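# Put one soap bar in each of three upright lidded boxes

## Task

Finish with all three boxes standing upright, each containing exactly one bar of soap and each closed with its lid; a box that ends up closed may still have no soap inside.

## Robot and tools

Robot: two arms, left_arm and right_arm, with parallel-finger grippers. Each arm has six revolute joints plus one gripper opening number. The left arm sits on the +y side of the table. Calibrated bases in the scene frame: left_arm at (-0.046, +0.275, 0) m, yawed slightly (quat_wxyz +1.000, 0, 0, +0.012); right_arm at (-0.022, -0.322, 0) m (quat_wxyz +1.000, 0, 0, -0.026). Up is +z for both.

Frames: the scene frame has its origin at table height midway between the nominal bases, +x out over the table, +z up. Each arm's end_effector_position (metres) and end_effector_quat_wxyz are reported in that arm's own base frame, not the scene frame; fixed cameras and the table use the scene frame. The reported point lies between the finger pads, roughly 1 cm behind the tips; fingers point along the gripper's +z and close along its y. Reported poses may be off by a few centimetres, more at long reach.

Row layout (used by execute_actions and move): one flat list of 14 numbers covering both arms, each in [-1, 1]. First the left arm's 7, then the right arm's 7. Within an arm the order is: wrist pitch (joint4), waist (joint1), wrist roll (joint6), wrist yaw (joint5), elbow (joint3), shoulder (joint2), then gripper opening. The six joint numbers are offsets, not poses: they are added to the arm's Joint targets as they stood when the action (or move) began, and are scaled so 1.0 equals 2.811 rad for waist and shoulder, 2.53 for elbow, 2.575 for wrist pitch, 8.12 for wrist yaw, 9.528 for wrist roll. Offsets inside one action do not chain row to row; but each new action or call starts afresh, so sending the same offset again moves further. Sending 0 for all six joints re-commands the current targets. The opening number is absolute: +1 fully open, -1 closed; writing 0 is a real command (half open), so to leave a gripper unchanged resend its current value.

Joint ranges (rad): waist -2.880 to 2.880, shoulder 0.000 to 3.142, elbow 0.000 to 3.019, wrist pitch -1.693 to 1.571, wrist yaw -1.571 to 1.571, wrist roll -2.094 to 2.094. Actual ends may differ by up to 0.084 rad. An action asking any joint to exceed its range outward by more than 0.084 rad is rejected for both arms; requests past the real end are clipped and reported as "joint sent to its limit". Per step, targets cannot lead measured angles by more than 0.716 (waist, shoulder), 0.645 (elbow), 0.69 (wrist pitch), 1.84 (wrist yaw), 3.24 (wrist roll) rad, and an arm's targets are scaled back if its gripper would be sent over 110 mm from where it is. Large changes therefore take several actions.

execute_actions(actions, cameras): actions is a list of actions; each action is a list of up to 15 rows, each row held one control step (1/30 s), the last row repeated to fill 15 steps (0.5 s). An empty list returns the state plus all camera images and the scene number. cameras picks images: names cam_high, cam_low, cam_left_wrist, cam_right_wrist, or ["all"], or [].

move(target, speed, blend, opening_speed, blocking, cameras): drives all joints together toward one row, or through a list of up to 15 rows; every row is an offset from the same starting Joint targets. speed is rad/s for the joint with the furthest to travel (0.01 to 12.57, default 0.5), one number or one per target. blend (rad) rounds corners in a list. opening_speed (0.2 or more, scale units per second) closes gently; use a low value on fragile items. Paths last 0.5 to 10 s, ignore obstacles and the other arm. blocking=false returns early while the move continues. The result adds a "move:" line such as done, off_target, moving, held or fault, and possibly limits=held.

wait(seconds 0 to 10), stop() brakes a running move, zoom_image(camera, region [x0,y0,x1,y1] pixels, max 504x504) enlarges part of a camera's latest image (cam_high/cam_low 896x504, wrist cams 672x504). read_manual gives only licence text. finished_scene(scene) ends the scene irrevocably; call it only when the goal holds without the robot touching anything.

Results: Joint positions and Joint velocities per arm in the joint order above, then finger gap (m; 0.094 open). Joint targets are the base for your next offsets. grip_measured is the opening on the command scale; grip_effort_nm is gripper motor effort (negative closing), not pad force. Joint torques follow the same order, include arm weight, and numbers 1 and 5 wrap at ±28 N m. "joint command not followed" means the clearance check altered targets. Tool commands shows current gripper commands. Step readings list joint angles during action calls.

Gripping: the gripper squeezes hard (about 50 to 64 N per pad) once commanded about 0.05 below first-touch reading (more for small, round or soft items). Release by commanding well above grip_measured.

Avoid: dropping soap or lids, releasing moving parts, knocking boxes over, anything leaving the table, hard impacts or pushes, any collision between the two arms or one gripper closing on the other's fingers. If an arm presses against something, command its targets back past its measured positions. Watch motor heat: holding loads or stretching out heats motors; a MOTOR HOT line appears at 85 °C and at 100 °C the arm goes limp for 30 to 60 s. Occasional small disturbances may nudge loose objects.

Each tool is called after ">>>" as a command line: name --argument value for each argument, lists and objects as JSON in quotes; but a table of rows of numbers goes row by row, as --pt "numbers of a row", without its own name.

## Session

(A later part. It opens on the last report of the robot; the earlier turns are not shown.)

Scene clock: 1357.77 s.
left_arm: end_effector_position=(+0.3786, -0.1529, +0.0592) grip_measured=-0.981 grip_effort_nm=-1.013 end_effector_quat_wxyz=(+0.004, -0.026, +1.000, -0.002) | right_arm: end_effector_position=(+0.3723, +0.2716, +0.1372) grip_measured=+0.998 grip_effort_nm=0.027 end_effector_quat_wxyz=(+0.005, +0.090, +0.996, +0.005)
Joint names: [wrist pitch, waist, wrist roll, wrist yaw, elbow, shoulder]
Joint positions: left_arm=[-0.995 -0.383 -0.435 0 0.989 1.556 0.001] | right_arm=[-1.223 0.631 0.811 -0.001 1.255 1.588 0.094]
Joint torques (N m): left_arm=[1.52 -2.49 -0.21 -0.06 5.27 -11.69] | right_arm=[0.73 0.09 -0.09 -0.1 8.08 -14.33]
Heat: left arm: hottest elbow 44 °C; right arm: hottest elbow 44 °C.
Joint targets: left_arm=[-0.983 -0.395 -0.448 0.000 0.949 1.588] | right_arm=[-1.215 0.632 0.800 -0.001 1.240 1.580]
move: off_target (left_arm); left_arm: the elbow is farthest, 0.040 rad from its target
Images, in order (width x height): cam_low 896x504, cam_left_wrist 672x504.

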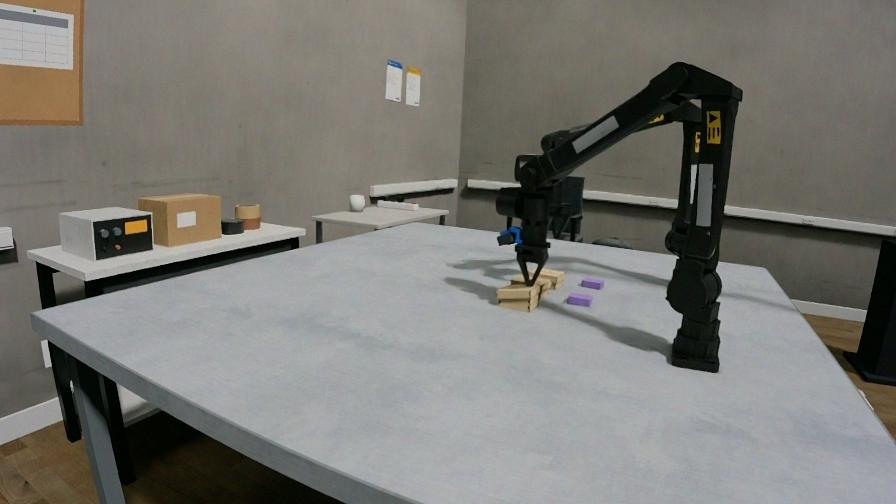

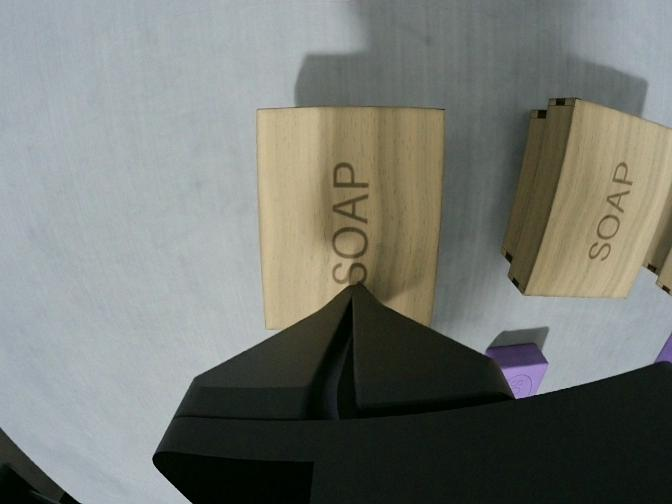

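>>> move --pt "-0.02 0 0 0 0.03 -0.03 -1 0 0 0 0 0 0 1" --pt "-0.06 0.16 0 0 0.06 -0.06 -1 0 0 0 0 0 0 1" --speed '[0.15,0.6]' --blend 0.02 --cameras '["all"]'

>>> zoom_image --camera "cam_high" --region '[375, 170, 435, 220]'

>>> zoom_image --camera "cam_low" --region '[485, 265, 555, 320]'

Scene clock: 1384.13 s.
left_arm: end_effector_position=(+0.4055, +0.0212, +0.1262) grip_measured=-0.981 grip_effort_nm=-1.013 end_effector_quat_wxyz=(+0.030, -0.242, +0.970, -0.006) | right_arm: end_effector_position=(+0.3723, +0.2716, +0.1372) grip_measured=+0.998 grip_effort_nm=0.032 end_effector_quat_wxyz=(+0.005, +0.090, +0.996, +0.005)
Joint names: [wrist pitch, waist, wrist roll, wrist yaw, elbow, shoulder]
Joint positions: left_arm=[-1.125 0.053 -0.435 0 1.048 1.433 0.001] | right_arm=[-1.223 0.631 0.811 -0.001 1.255 1.588 0.094]
Joint torques (N m): left_arm=[0.64 -1.49 -0.21 -0.05 14.63 -14.74] | right_arm=[0.72 0.15 -0.09 -0.1 8.06 -14.33]
Heat: left arm: hottest elbow 43 °C; right arm: hottest elbow 44 °C.
Joint targets: left_arm=[-1.137 0.055 -0.448 0.000 1.100 1.420] | right_arm=[-1.215 0.632 0.800 -0.001 1.240 1.580]
move: off_target (left_arm); left_arm: the elbow is farthest, 0.052 rad from its target

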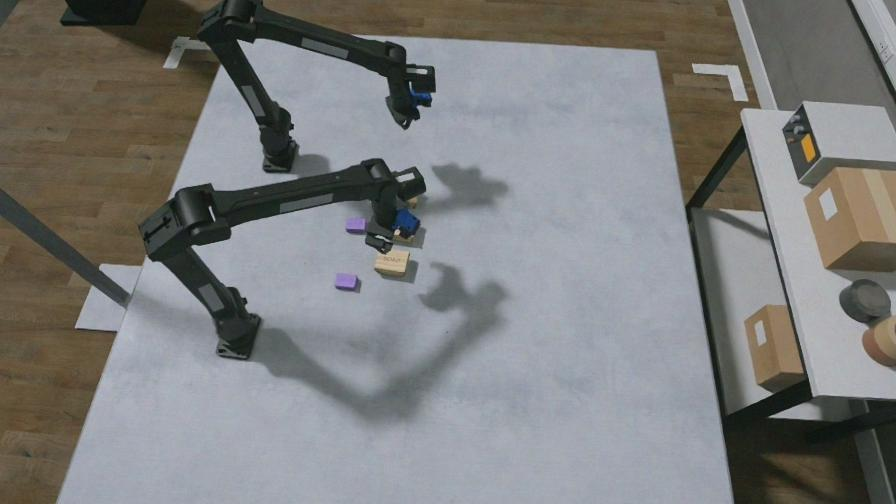

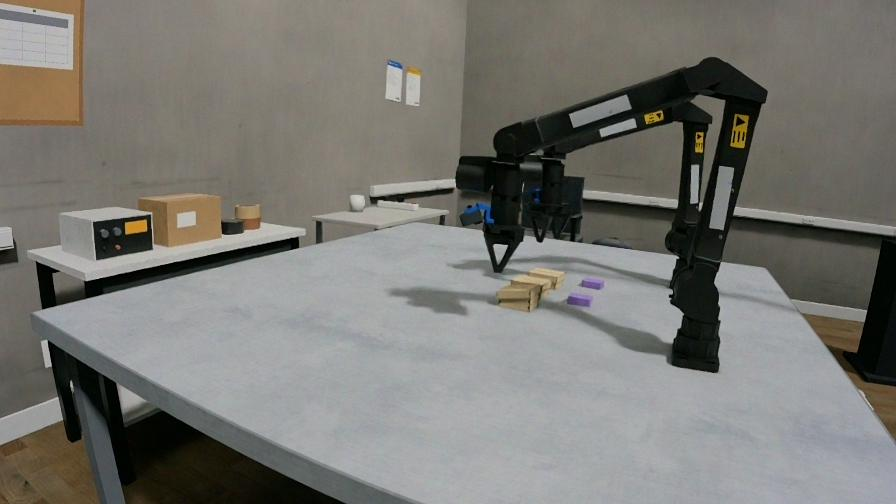

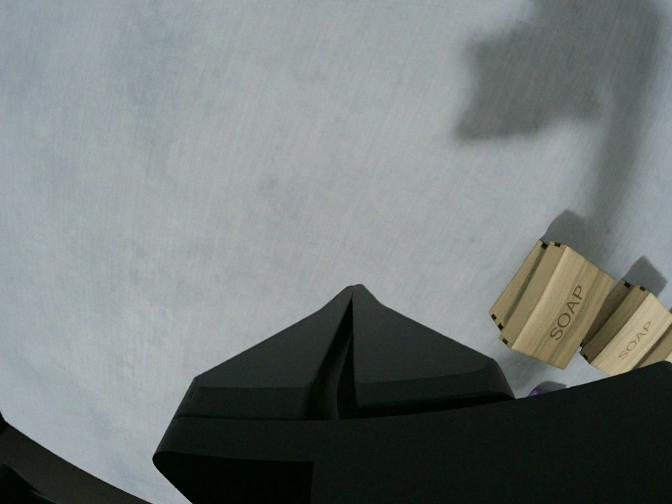

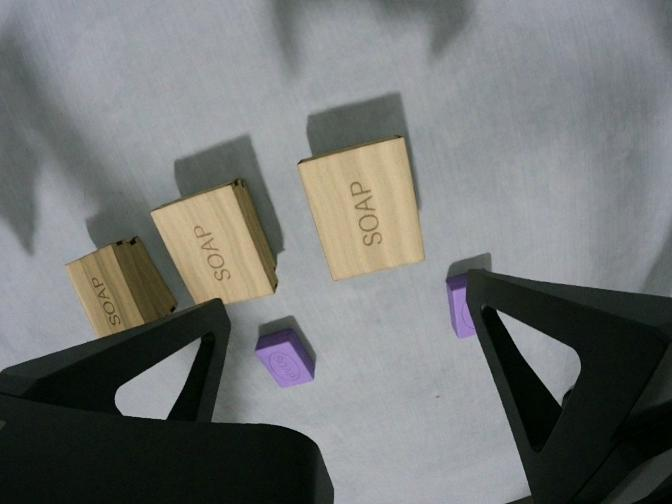

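Scaled by 8.400 from the camera's 896x504 image, which has a finer 1280x720 frame.

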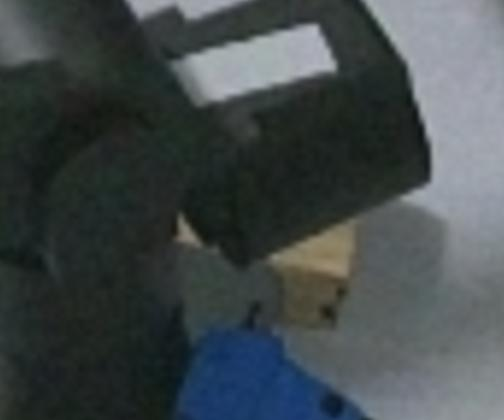

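Scaled by 7.200 from the camera's 896x504 image, which has a finer 1280x720 frame.

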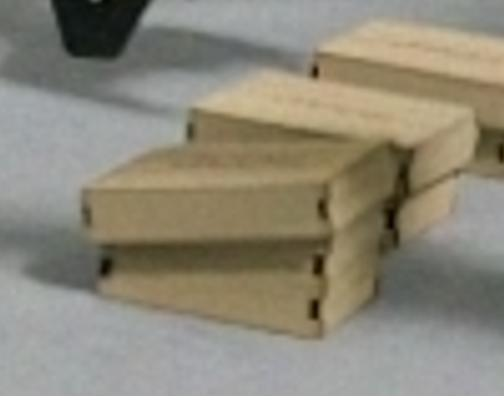

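>>> zoom_image --camera "cam_right_wrist" --region '[50, 220, 190, 345]'

>>> zoom_image --camera "cam_left_wrist" --region '[470, 200, 640, 380]'

Scaled by 3.600 from the camera's 672x504 image, which has a finer 960x720 frame.

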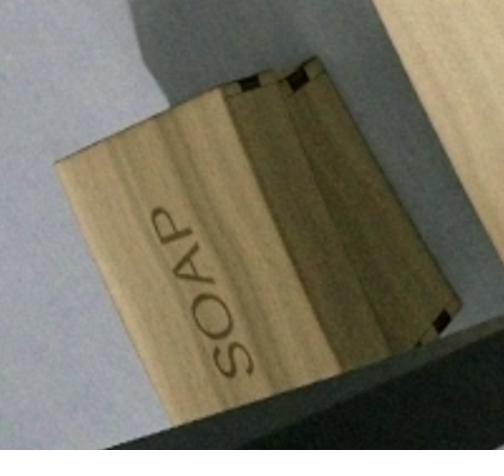

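Scaled by 2.800 from the camera's 672x504 image, which has a finer 960x720 frame.

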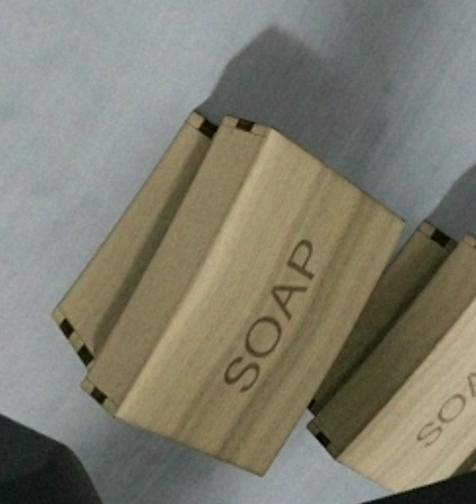

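>>> move --pt "-0.0365 -0.1302 0.0112 0 0.1186 0.1074 -1 0 0 0 0 0 0 1" --pt "0.054 -0.1302 0.0112 0 0.051 0.1434 -1 0 0 0 0 0 0 1" --speed '[0.6,0.25]' --cameras '["cam_left_wrist","cam_low"]'

>>> zoom_image --camera "cam_low" --region '[485, 255, 555, 320]'

Scene clock: 1427.87 s.
left_arm: end_effector_position=(+0.4727, -0.1549, +0.0353) grip_measured=-0.981 grip_effort_nm=-1.013 end_effector_quat_wxyz=(+0.000, -0.020, +1.000, +0.000) | right_arm: end_effector_position=(+0.3723, +0.2716, +0.1372) grip_measured=+0.998 grip_effort_nm=0.032 end_effector_quat_wxyz=(+0.005, +0.090, +0.996, +0.005)
Joint names: [wrist pitch, waist, wrist roll, wrist yaw, elbow, shoulder]
Joint positions: left_arm=[-1.011 -0.316 -0.355 0 1.239 1.799 0.001] | right_arm=[-1.223 0.631 0.811 -0.001 1.255 1.588 0.094]
Joint torques (N m): left_arm=[1.46 -1.2 0.1 -0.05 7.99 -16.73] | right_arm=[0.72 0.09 -0.09 -0.1 8.06 -14.33]
Motor temperatures (°C): left_arm=[27 29 29 28 53 34 33] | right_arm=[30 32 28 30 44 36 30]
Heat: left arm: hottest elbow 53 °C; right arm: hottest elbow 44 °C.
Joint targets: left_arm=[-0.998 -0.311 -0.342 0.000 1.229 1.823] | right_arm=[-1.215 0.632 0.800 -0.001 1.240 1.580]
move: done
Images, in order (width x height): cam_low 896x504, cam_left_wrist 672x504.

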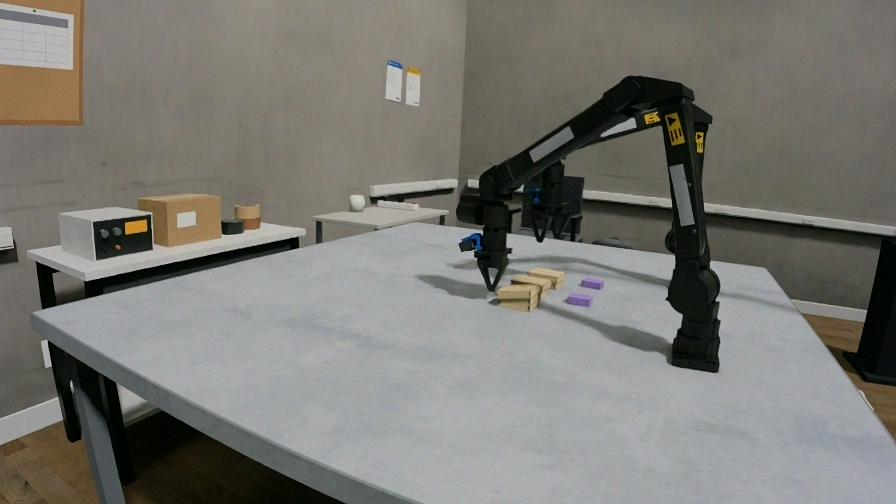

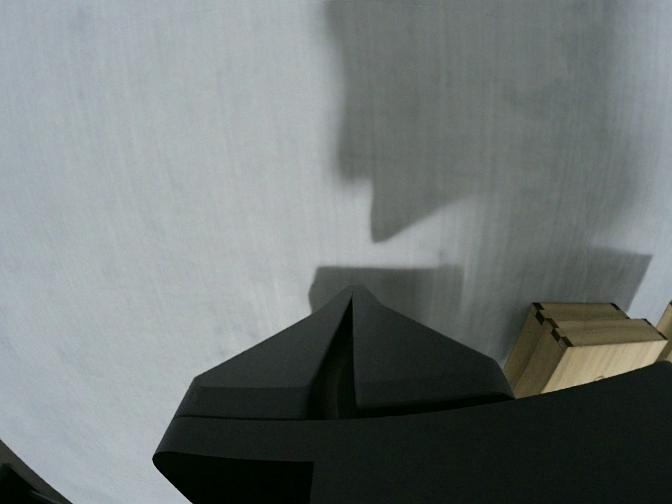

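Scaled by 7.200 from the camera's 896x504 image, which has a finer 1280x720 frame.

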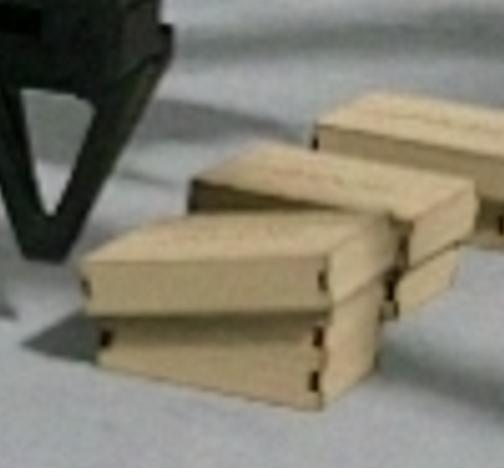

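>>> move --pt "0 0 0 0 0 -0.0121 -1 0 0 0 0 0 0 1" --pt "0.0047 0 0 0 -0.0154 -0.0238 -1 0 0 0 0 0 0 1" --speed 0.08 --cameras '["cam_left_wrist","cam_low"]'

>>> zoom_image --camera "cam_low" --region '[485, 255, 555, 320]'

Scene clock: 1442.63 s.
left_arm: end_effector_position=(+0.4625, -0.1515, +0.0356) grip_measured=-0.981 grip_effort_nm=-1.013 end_effector_quat_wxyz=(+0.001, -0.019, +1.000, +0.000) | right_arm: end_effector_position=(+0.3723, +0.2716, +0.1372) grip_measured=+0.998 grip_effort_nm=0.037 end_effector_quat_wxyz=(+0.005, +0.090, +0.996, +0.005)
Joint names: [wrist pitch, waist, wrist roll, wrist yaw, elbow, shoulder]
Joint positions: left_arm=[-0.999 -0.316 -0.354 0 1.204 1.774 0.001] | right_arm=[-1.223 0.631 0.811 -0.001 1.255 1.588 0.094]
Joint torques (N m): left_arm=[1.61 -1.2 0.1 -0.05 7.65 -20.25] | right_arm=[0.73 0.15 -0.09 -0.1 8.06 -14.33]
Heat: left arm: hottest elbow 51 °C; right arm: hottest elbow 44 °C.
Joint targets: left_arm=[-0.986 -0.311 -0.341 0.000 1.190 1.756] | right_arm=[-1.215 0.632 0.800 -0.001 1.240 1.580]
move: done
Images, in order (width x height): cam_low 896x504, cam_left_wrist 672x504.

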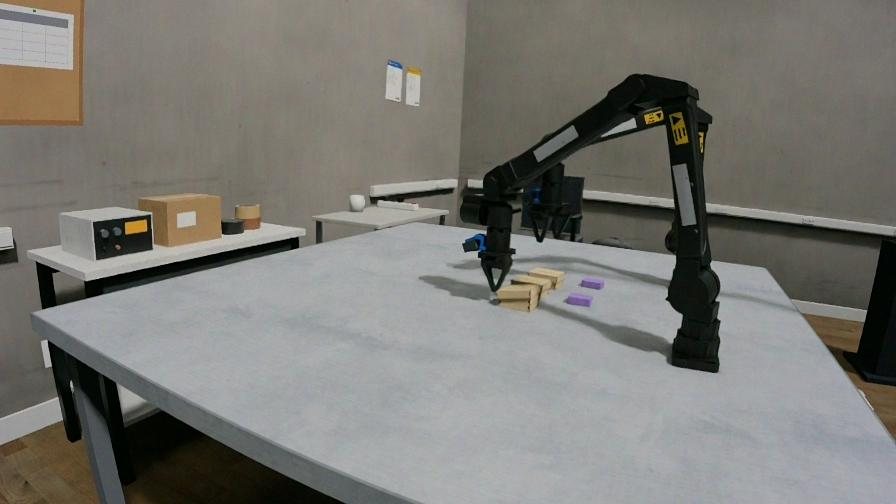

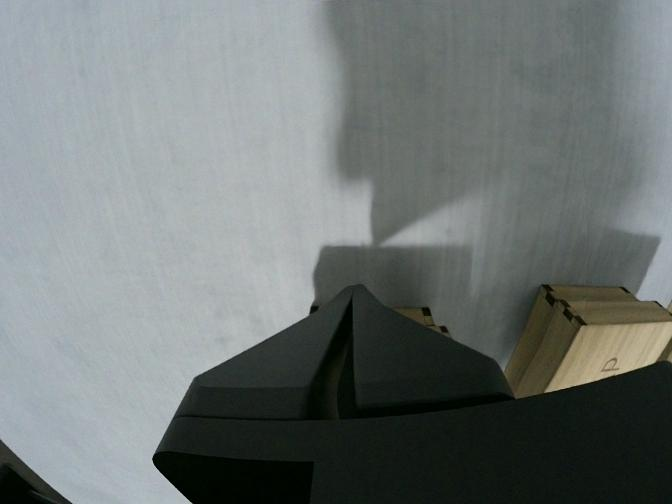

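Scaled by 7.200 from the camera's 896x504 image, which has a finer 1280x720 frame.

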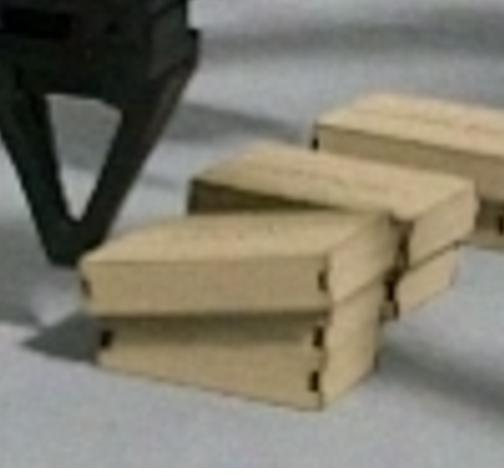

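>>> move --target '[0.0031,0,0,0,-0.0102,-0.0063,-1,0,0,0,0,0,0,1]' --speed 0.05 --cameras '["cam_left_wrist","cam_low"]'

>>> zoom_image --camera "cam_low" --region '[485, 255, 555, 320]'

Scene clock: 1453.80 s.
left_arm: end_effector_position=(+0.4555, -0.1493, +0.0354) grip_measured=-0.981 grip_effort_nm=-1.018 end_effector_quat_wxyz=(+0.002, -0.019, +1.000, +0.000) | right_arm: end_effector_position=(+0.3723, +0.2716, +0.1372) grip_measured=+0.998 grip_effort_nm=0.037 end_effector_quat_wxyz=(+0.005, +0.090, +0.996, +0.005)
Joint names: [wrist pitch, waist, wrist roll, wrist yaw, elbow, shoulder]
Joint positions: left_arm=[-0.989 -0.316 -0.354 0 1.179 1.757 0.001] | right_arm=[-1.223 0.631 0.811 -0.001 1.255 1.588 0.094]
Joint torques (N m): left_arm=[1.63 -1.26 0.09 -0.05 7.54 -20.01] | right_arm=[0.72 0.15 -0.09 -0.1 8.08 -14.33]
Heat: left arm: hottest elbow 49 °C; right arm: hottest elbow 44 °C.
Joint targets: left_arm=[-0.978 -0.311 -0.341 0.000 1.165 1.738] | right_arm=[-1.215 0.632 0.800 -0.001 1.240 1.580]
move: done
Images, in order (width x height): cam_low 896x504, cam_left_wrist 672x504.

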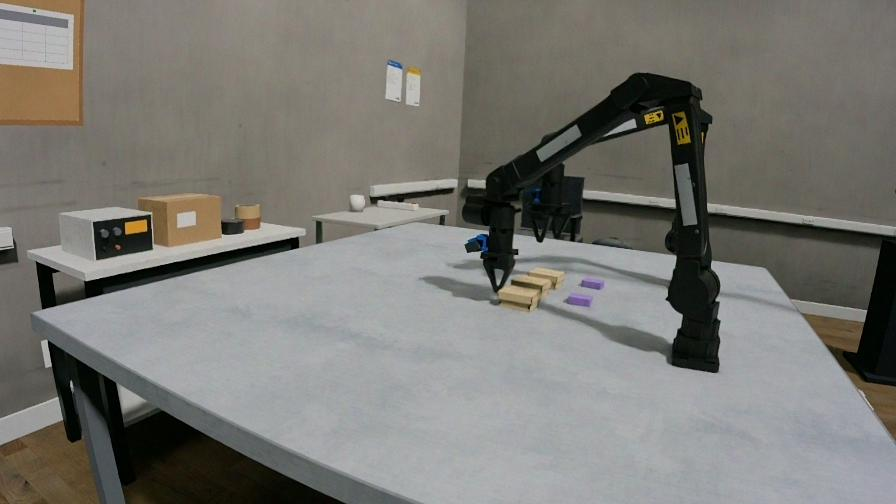

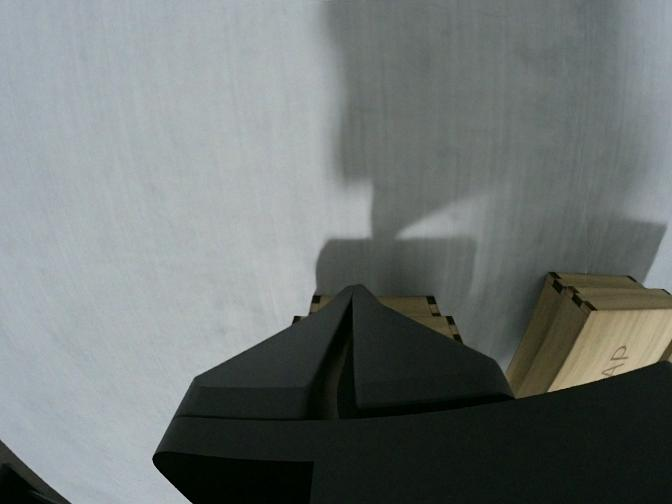

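Scaled by 7.200 from the camera's 896x504 image, which has a finer 1280x720 frame.

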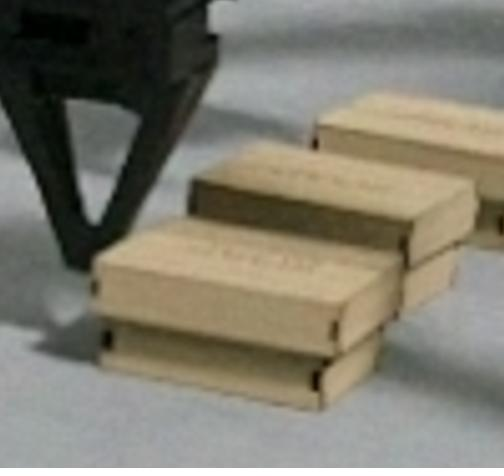

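>>> move --pt "-0.033 0 0 0 0.0553 0 -1 0 -0.05 0 0 0 0 1" --pt "-0.0823 -0.0886 -0.0235 0 0.0593 -0.0345 1 0 -0.2245 0 0 0 0 1" --speed '[0.25,0.6]' --blend 0.02 --cameras '["all"]'

>>> zoom_image --camera "cam_low" --region '[485, 255, 555, 320]'

Scene clock: 1485.70 s.
left_arm: end_effector_position=(+0.4028, -0.2506, +0.1099) grip_measured=+0.997 grip_effort_nm=0.120 end_effector_quat_wxyz=(+0.000, +0.002, +1.000, +0.000) | right_arm: end_effector_position=(+0.4608, -0.0018, +0.1372) grip_measured=+0.998 grip_effort_nm=0.032 end_effector_quat_wxyz=(+0.006, +0.396, +0.918, +0.003)
Joint names: [wrist pitch, waist, wrist roll, wrist yaw, elbow, shoulder]
Joint positions: left_arm=[-1.179 -0.556 -0.552 0 1.263 1.656 0.094] | right_arm=[-1.223 -0.003 0.811 -0.001 1.255 1.588 0.094]
Joint torques (N m): left_arm=[0.64 -1.85 -0.21 -0.07 14.43 -18.96] | right_arm=[0.72 0.44 -0.09 -0.12 8.08 -14.33]
Motor temperatures (°C): left_arm=[27 28 29 28 48 36 33] | right_arm=[30 32 28 30 44 36 30]
Heat: left arm: hottest elbow 48 °C; right arm: hottest elbow 44 °C.
Joint targets: left_arm=[-1.190 -0.560 -0.565 0.000 1.315 1.641] | right_arm=[-1.215 0.001 0.800 -0.001 1.240 1.580]
move: off_target (left_arm); target 2's new numbers were sent with left_arm's elbow 0.052 rad from that target; left_arm: the elbow is farthest, 0.052 rad from its target

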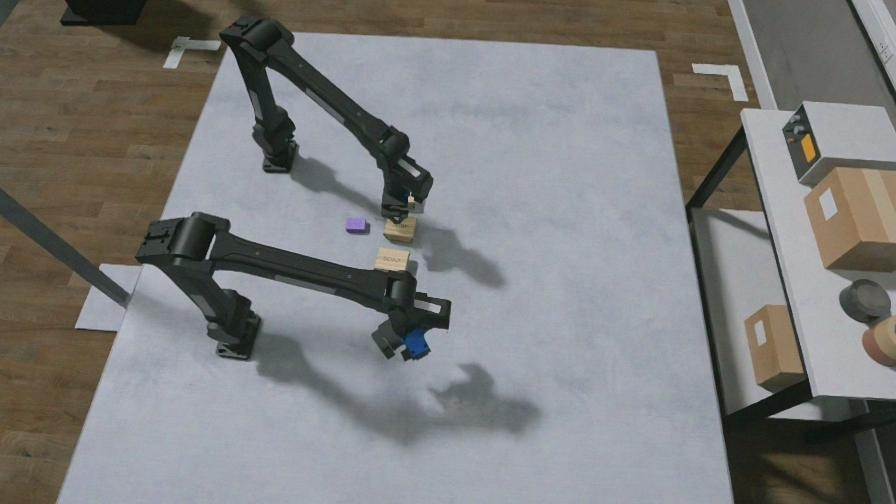

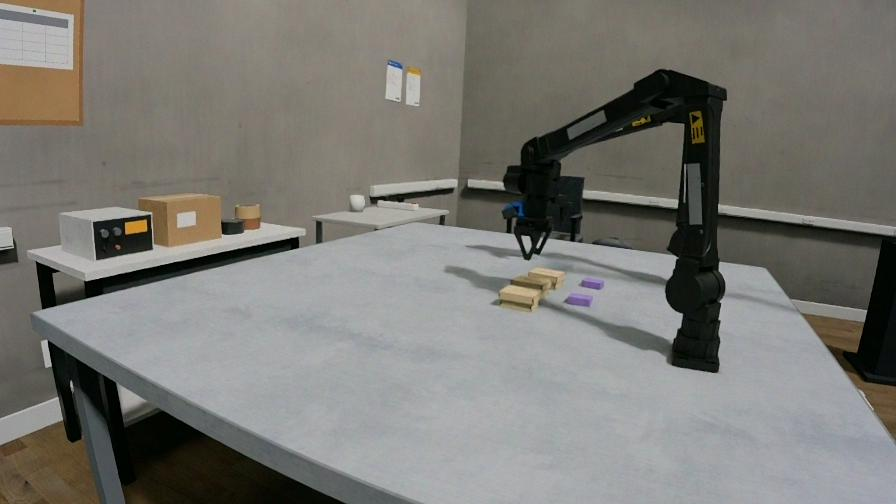

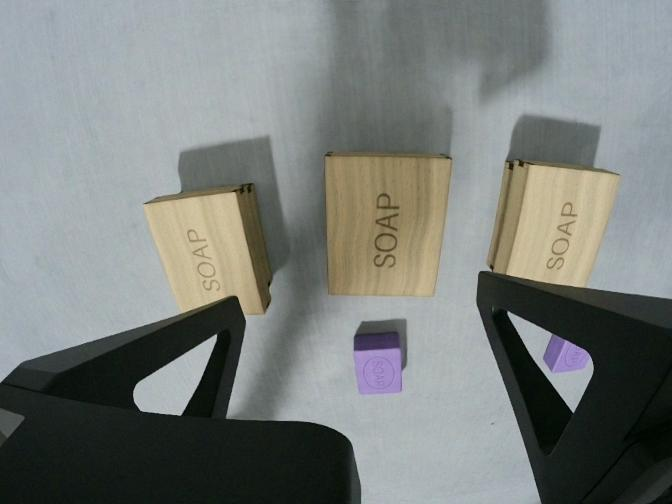

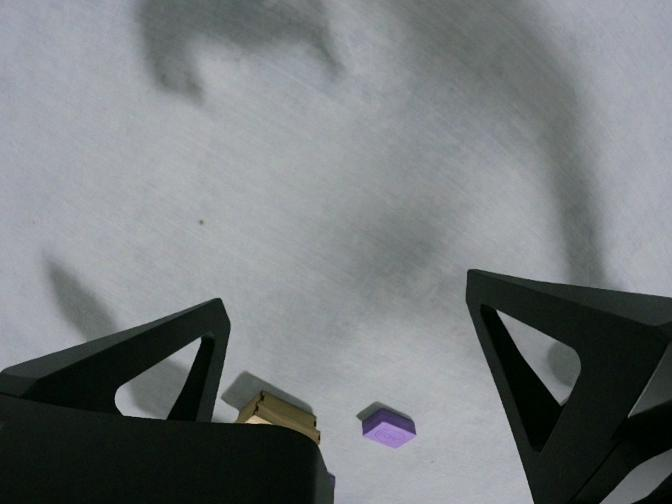

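Scaled by 7.200 from the camera's 896x504 image, which has a finer 1280x720 frame.

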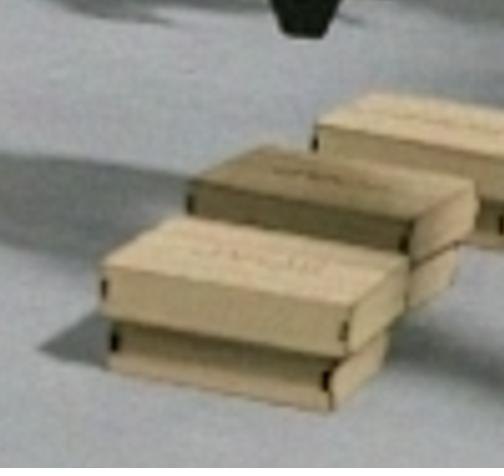

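>>> move --target '[0.0524,-0.0078,0,0,-0.0291,0.0491,0.75,0,0,0,0,0,0,1]' --speed 0.3 --cameras '["cam_left_wrist","cam_low"]'

>>> zoom_image --camera "cam_low" --region '[495, 250, 575, 310]'

Scene clock: 1506.83 s.
left_arm: end_effector_position=(+0.4121, -0.2656, +0.0552) grip_measured=+0.752 grip_effort_nm=-0.134 end_effector_quat_wxyz=(-0.005, +0.010, +1.000, +0.003) | right_arm: end_effector_position=(+0.4608, -0.0018, +0.1372) grip_measured=+0.998 grip_effort_nm=0.046 end_effector_quat_wxyz=(+0.006, +0.396, +0.918, +0.003)
Joint names: [wrist pitch, waist, wrist roll, wrist yaw, elbow, shoulder]
Joint positions: left_arm=[-1.068 -0.572 -0.552 0 1.248 1.763 0.082] | right_arm=[-1.223 -0.003 0.811 -0.001 1.255 1.588 0.094]
Joint torques (N m): left_arm=[1.61 -2.32 -0.21 -0.07 8.46 -16.79] | right_arm=[0.73 0.44 -0.09 -0.12 8.06 -14.33]
Heat: left arm: hottest elbow 52 °C; right arm: hottest elbow 44 °C.
Joint targets: left_arm=[-1.055 -0.582 -0.565 0.000 1.241 1.779] | right_arm=[-1.215 0.001 0.800 -0.001 1.240 1.580]
move: done
Images, in order (width x height): cam_low 896x504, cam_left_wrist 672x504.

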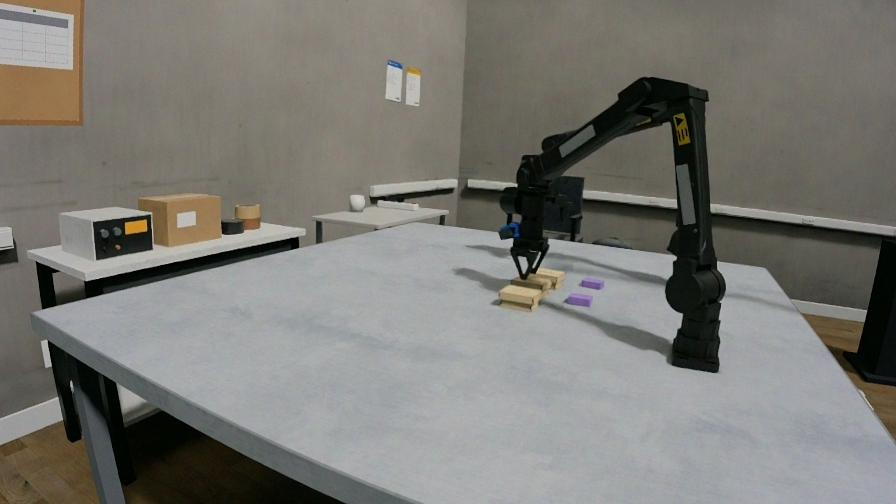

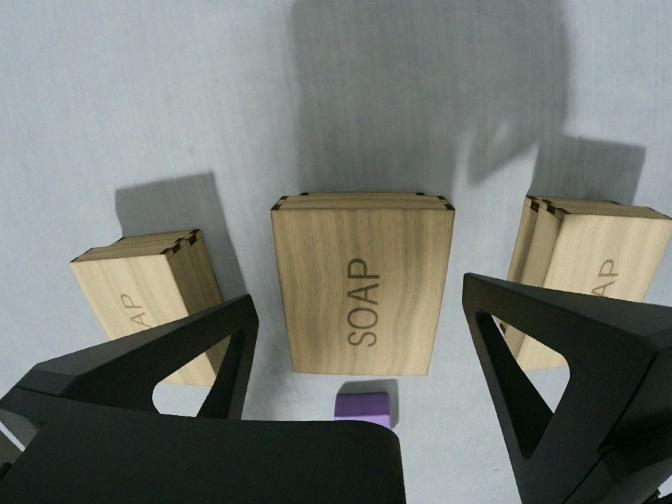

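Scaled by 6.300 from the camera's 896x504 image, which has a finer 1280x720 frame.

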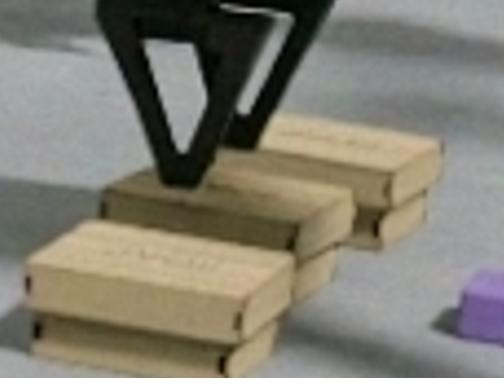

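>>> move --target '[0.0183,0,0,0,-0.0126,0.0055,0.75,0,0,0,0,0,0,1]' --speed 0.15 --cameras '["cam_left_wrist"]'

>>> zoom_image --camera "cam_left_wrist" --region '[240, 170, 480, 410]'

>>> move --target '[0,0,0,0,0,0,0.25,0,0,0,0,0,0,1]' --opening_speed 0.25 --cameras '["cam_left_wrist","cam_low"]'

>>> zoom_image --camera "cam_low" --region '[495, 250, 575, 310]'

>>> zoom_image --camera "cam_left_wrist" --region '[240, 170, 480, 410]'

Scene clock: 1530.83 s.
left_arm: end_effector_position=(+0.4121, -0.2656, +0.0458) grip_measured=+0.752 grip_effort_nm=-0.134 end_effector_quat_wxyz=(+0.003, +0.010, +1.000, -0.002) | right_arm: end_effector_position=(+0.4608, -0.0018, +0.1372) grip_measured=+0.998 grip_effort_nm=0.037 end_effector_quat_wxyz=(+0.006, +0.396, +0.918, +0.003)
Joint names: [wrist pitch, waist, wrist roll, wrist yaw, elbow, shoulder]
Joint positions: left_arm=[-1.021 -0.572 -0.552 0 1.222 1.765 0.082] | right_arm=[-1.223 -0.003 0.811 -0.001 1.255 1.588 0.094]
Joint torques (N m): left_arm=[1.51 -2.37 -0.21 -0.06 7.87 -16.03] | right_arm=[0.72 0.44 -0.09 -0.12 8.08 -14.33]
Heat: left arm: hottest elbow 48 °C; right arm: hottest elbow 44 °C.
Joint targets: left_arm=[-1.008 -0.582 -0.565 0.000 1.209 1.794] | right_arm=[-1.215 0.001 0.800 -0.001 1.240 1.580]
move: done
Images, in order (width x height): cam_left_wrist 672x504.

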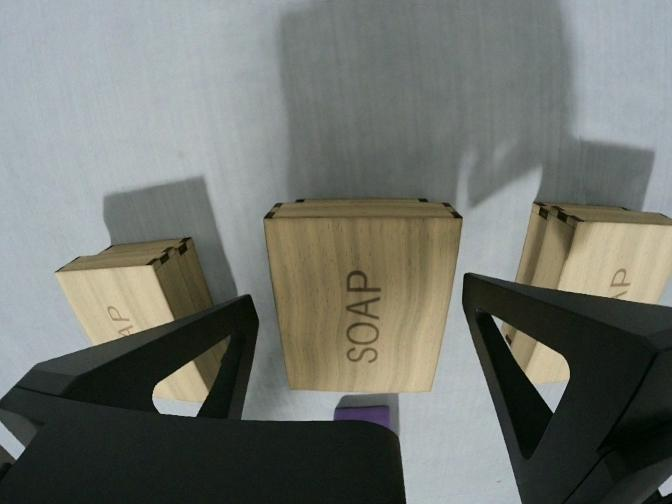

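Scaled by 2.100 from the camera's 672x504 image, which has a finer 960x720 frame.

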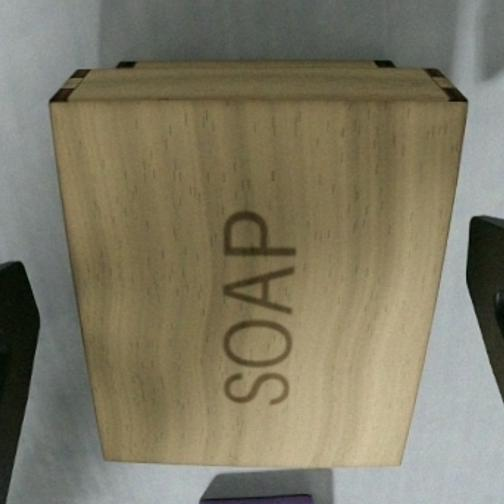

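Scene clock: 1533.03 s.
left_arm: end_effector_position=(+0.4122, -0.2657, +0.0457) grip_measured=+0.356 grip_effort_nm=-1.013 end_effector_quat_wxyz=(+0.003, +0.010, +1.000, -0.002) | right_arm: end_effector_position=(+0.4608, -0.0018, +0.1372) grip_measured=+0.998 grip_effort_nm=0.042 end_effector_quat_wxyz=(+0.006, +0.396, +0.918, +0.003)
Joint names: [wrist pitch, waist, wrist roll, wrist yaw, elbow, shoulder]
Joint positions: left_arm=[-1.02 -0.572 -0.552 0 1.221 1.765 0.064] | right_arm=[-1.223 -0.003 0.811 -0.001 1.255 1.588 0.094]
Joint torques (N m): left_arm=[1.58 -2.37 -0.21 -0.07 7.9 -15.97] | right_arm=[0.72 0.44 -0.09 -0.12 8.09 -14.33]
Heat: left arm: hottest elbow 48 °C; right arm: hottest elbow 44 °C.
Joint targets: left_arm=[-1.008 -0.582 -0.565 0.000 1.209 1.794] | right_arm=[-1.215 0.001 0.800 -0.001 1.240 1.580]
move: done
Images, in order (width x height): cam_low 896x504, cam_left_wrist 672x504.

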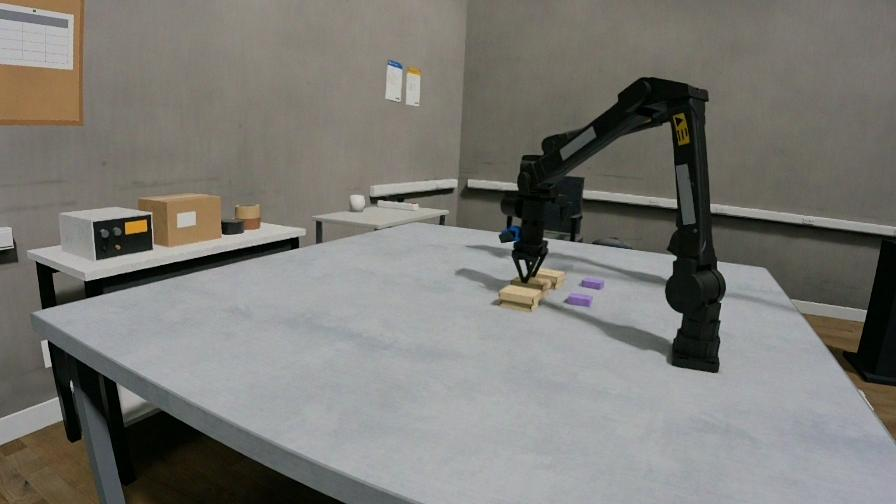

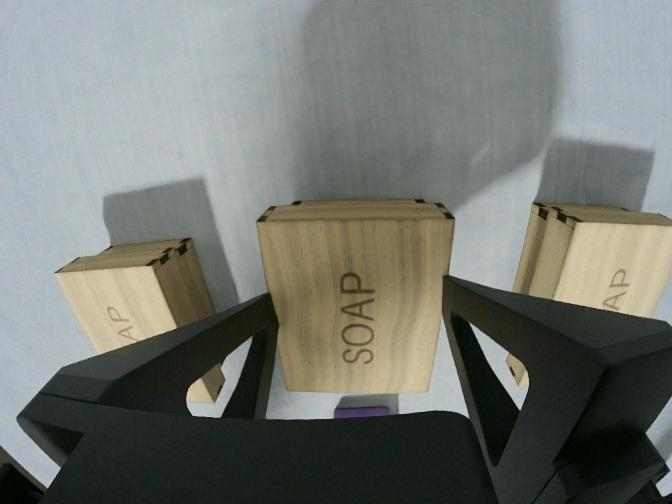

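Scaled by 6.300 from the camera's 896x504 image, which has a finer 1280x720 frame.

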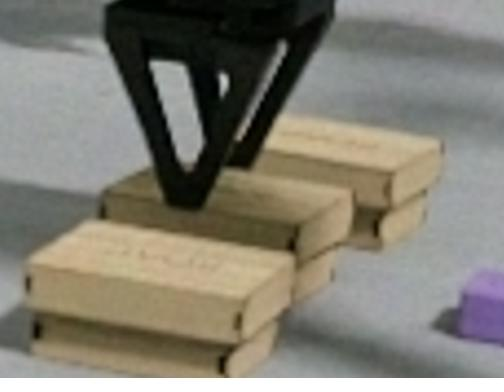

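Scaled by 2.100 from the camera's 672x504 image, which has a finer 960x720 frame.

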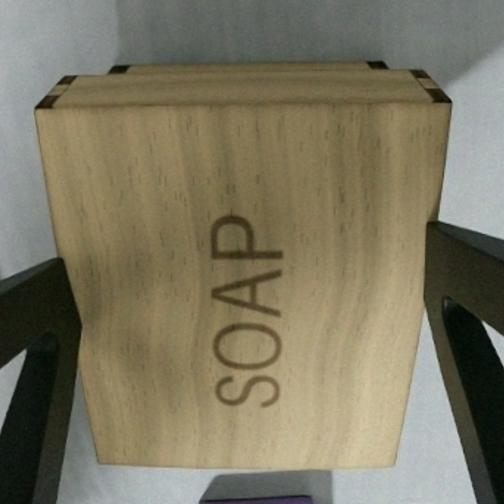

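>>> move --pt "-0.0085 0 0 0 0.0245 -0.0149 0.25 0 0 0 0 0 0 1" --pt "-0.0567 0 0 0 0.0496 -0.0365 0.25 0 0 0 0 0 0 1" --speed '[0.1,0.15]' --cameras '["cam_left_wrist","cam_low"]'

>>> zoom_image --camera "cam_low" --region '[495, 240, 575, 310]'

Scene clock: 1557.27 s.
left_arm: end_effector_position=(+0.4112, -0.2651, +0.0919) grip_measured=+0.354 grip_effort_nm=-1.038 end_effector_quat_wxyz=(+0.000, +0.010, +1.000, +0.000) | right_arm: end_effector_position=(+0.4608, -0.0018, +0.1372) grip_measured=+0.998 grip_effort_nm=0.037 end_effector_quat_wxyz=(+0.006, +0.396, +0.918, +0.003)
Joint names: [wrist pitch, waist, wrist roll, wrist yaw, elbow, shoulder]
Joint positions: left_arm=[-1.142 -0.572 -0.552 0 1.282 1.71 0.064] | right_arm=[-1.223 -0.003 0.811 -0.001 1.255 1.588 0.094]
Joint torques (N m): left_arm=[0.58 -2.37 -0.2 -0.07 14.39 -20.13] | right_arm=[0.73 0.44 -0.09 -0.12 8.09 -14.27]
Heat: left arm: hottest elbow 47 °C; right arm: hottest elbow 44 °C.
Joint targets: left_arm=[-1.154 -0.582 -0.565 0.000 1.335 1.692] | right_arm=[-1.215 0.001 0.800 -0.001 1.240 1.580]
move: off_target (left_arm); left_arm: the elbow is farthest, 0.053 rad from its target
Images, in order (width x height): cam_low 896x504, cam_left_wrist 672x504.

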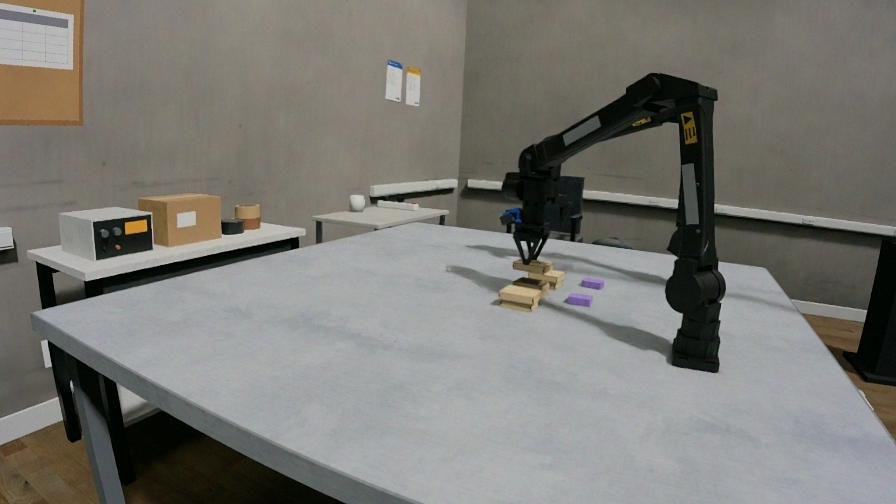

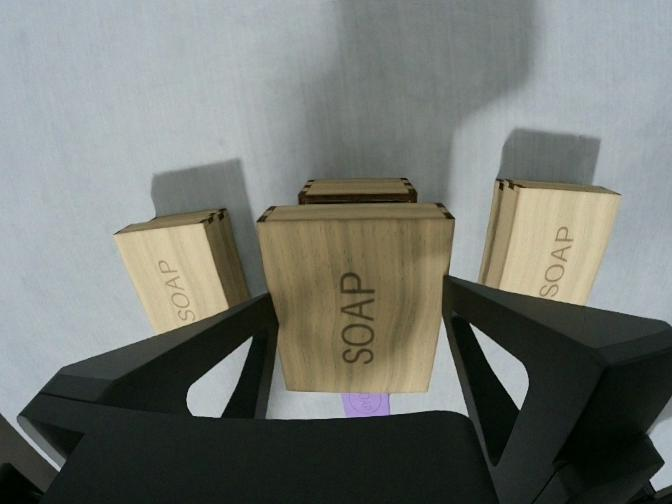

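Scaled by 6.300 from the camera's 896x504 image, which has a finer 1280x720 frame.

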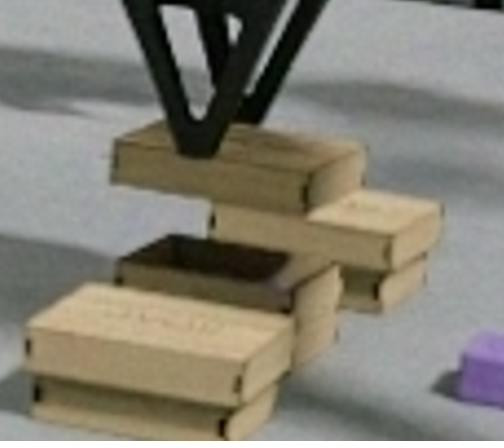

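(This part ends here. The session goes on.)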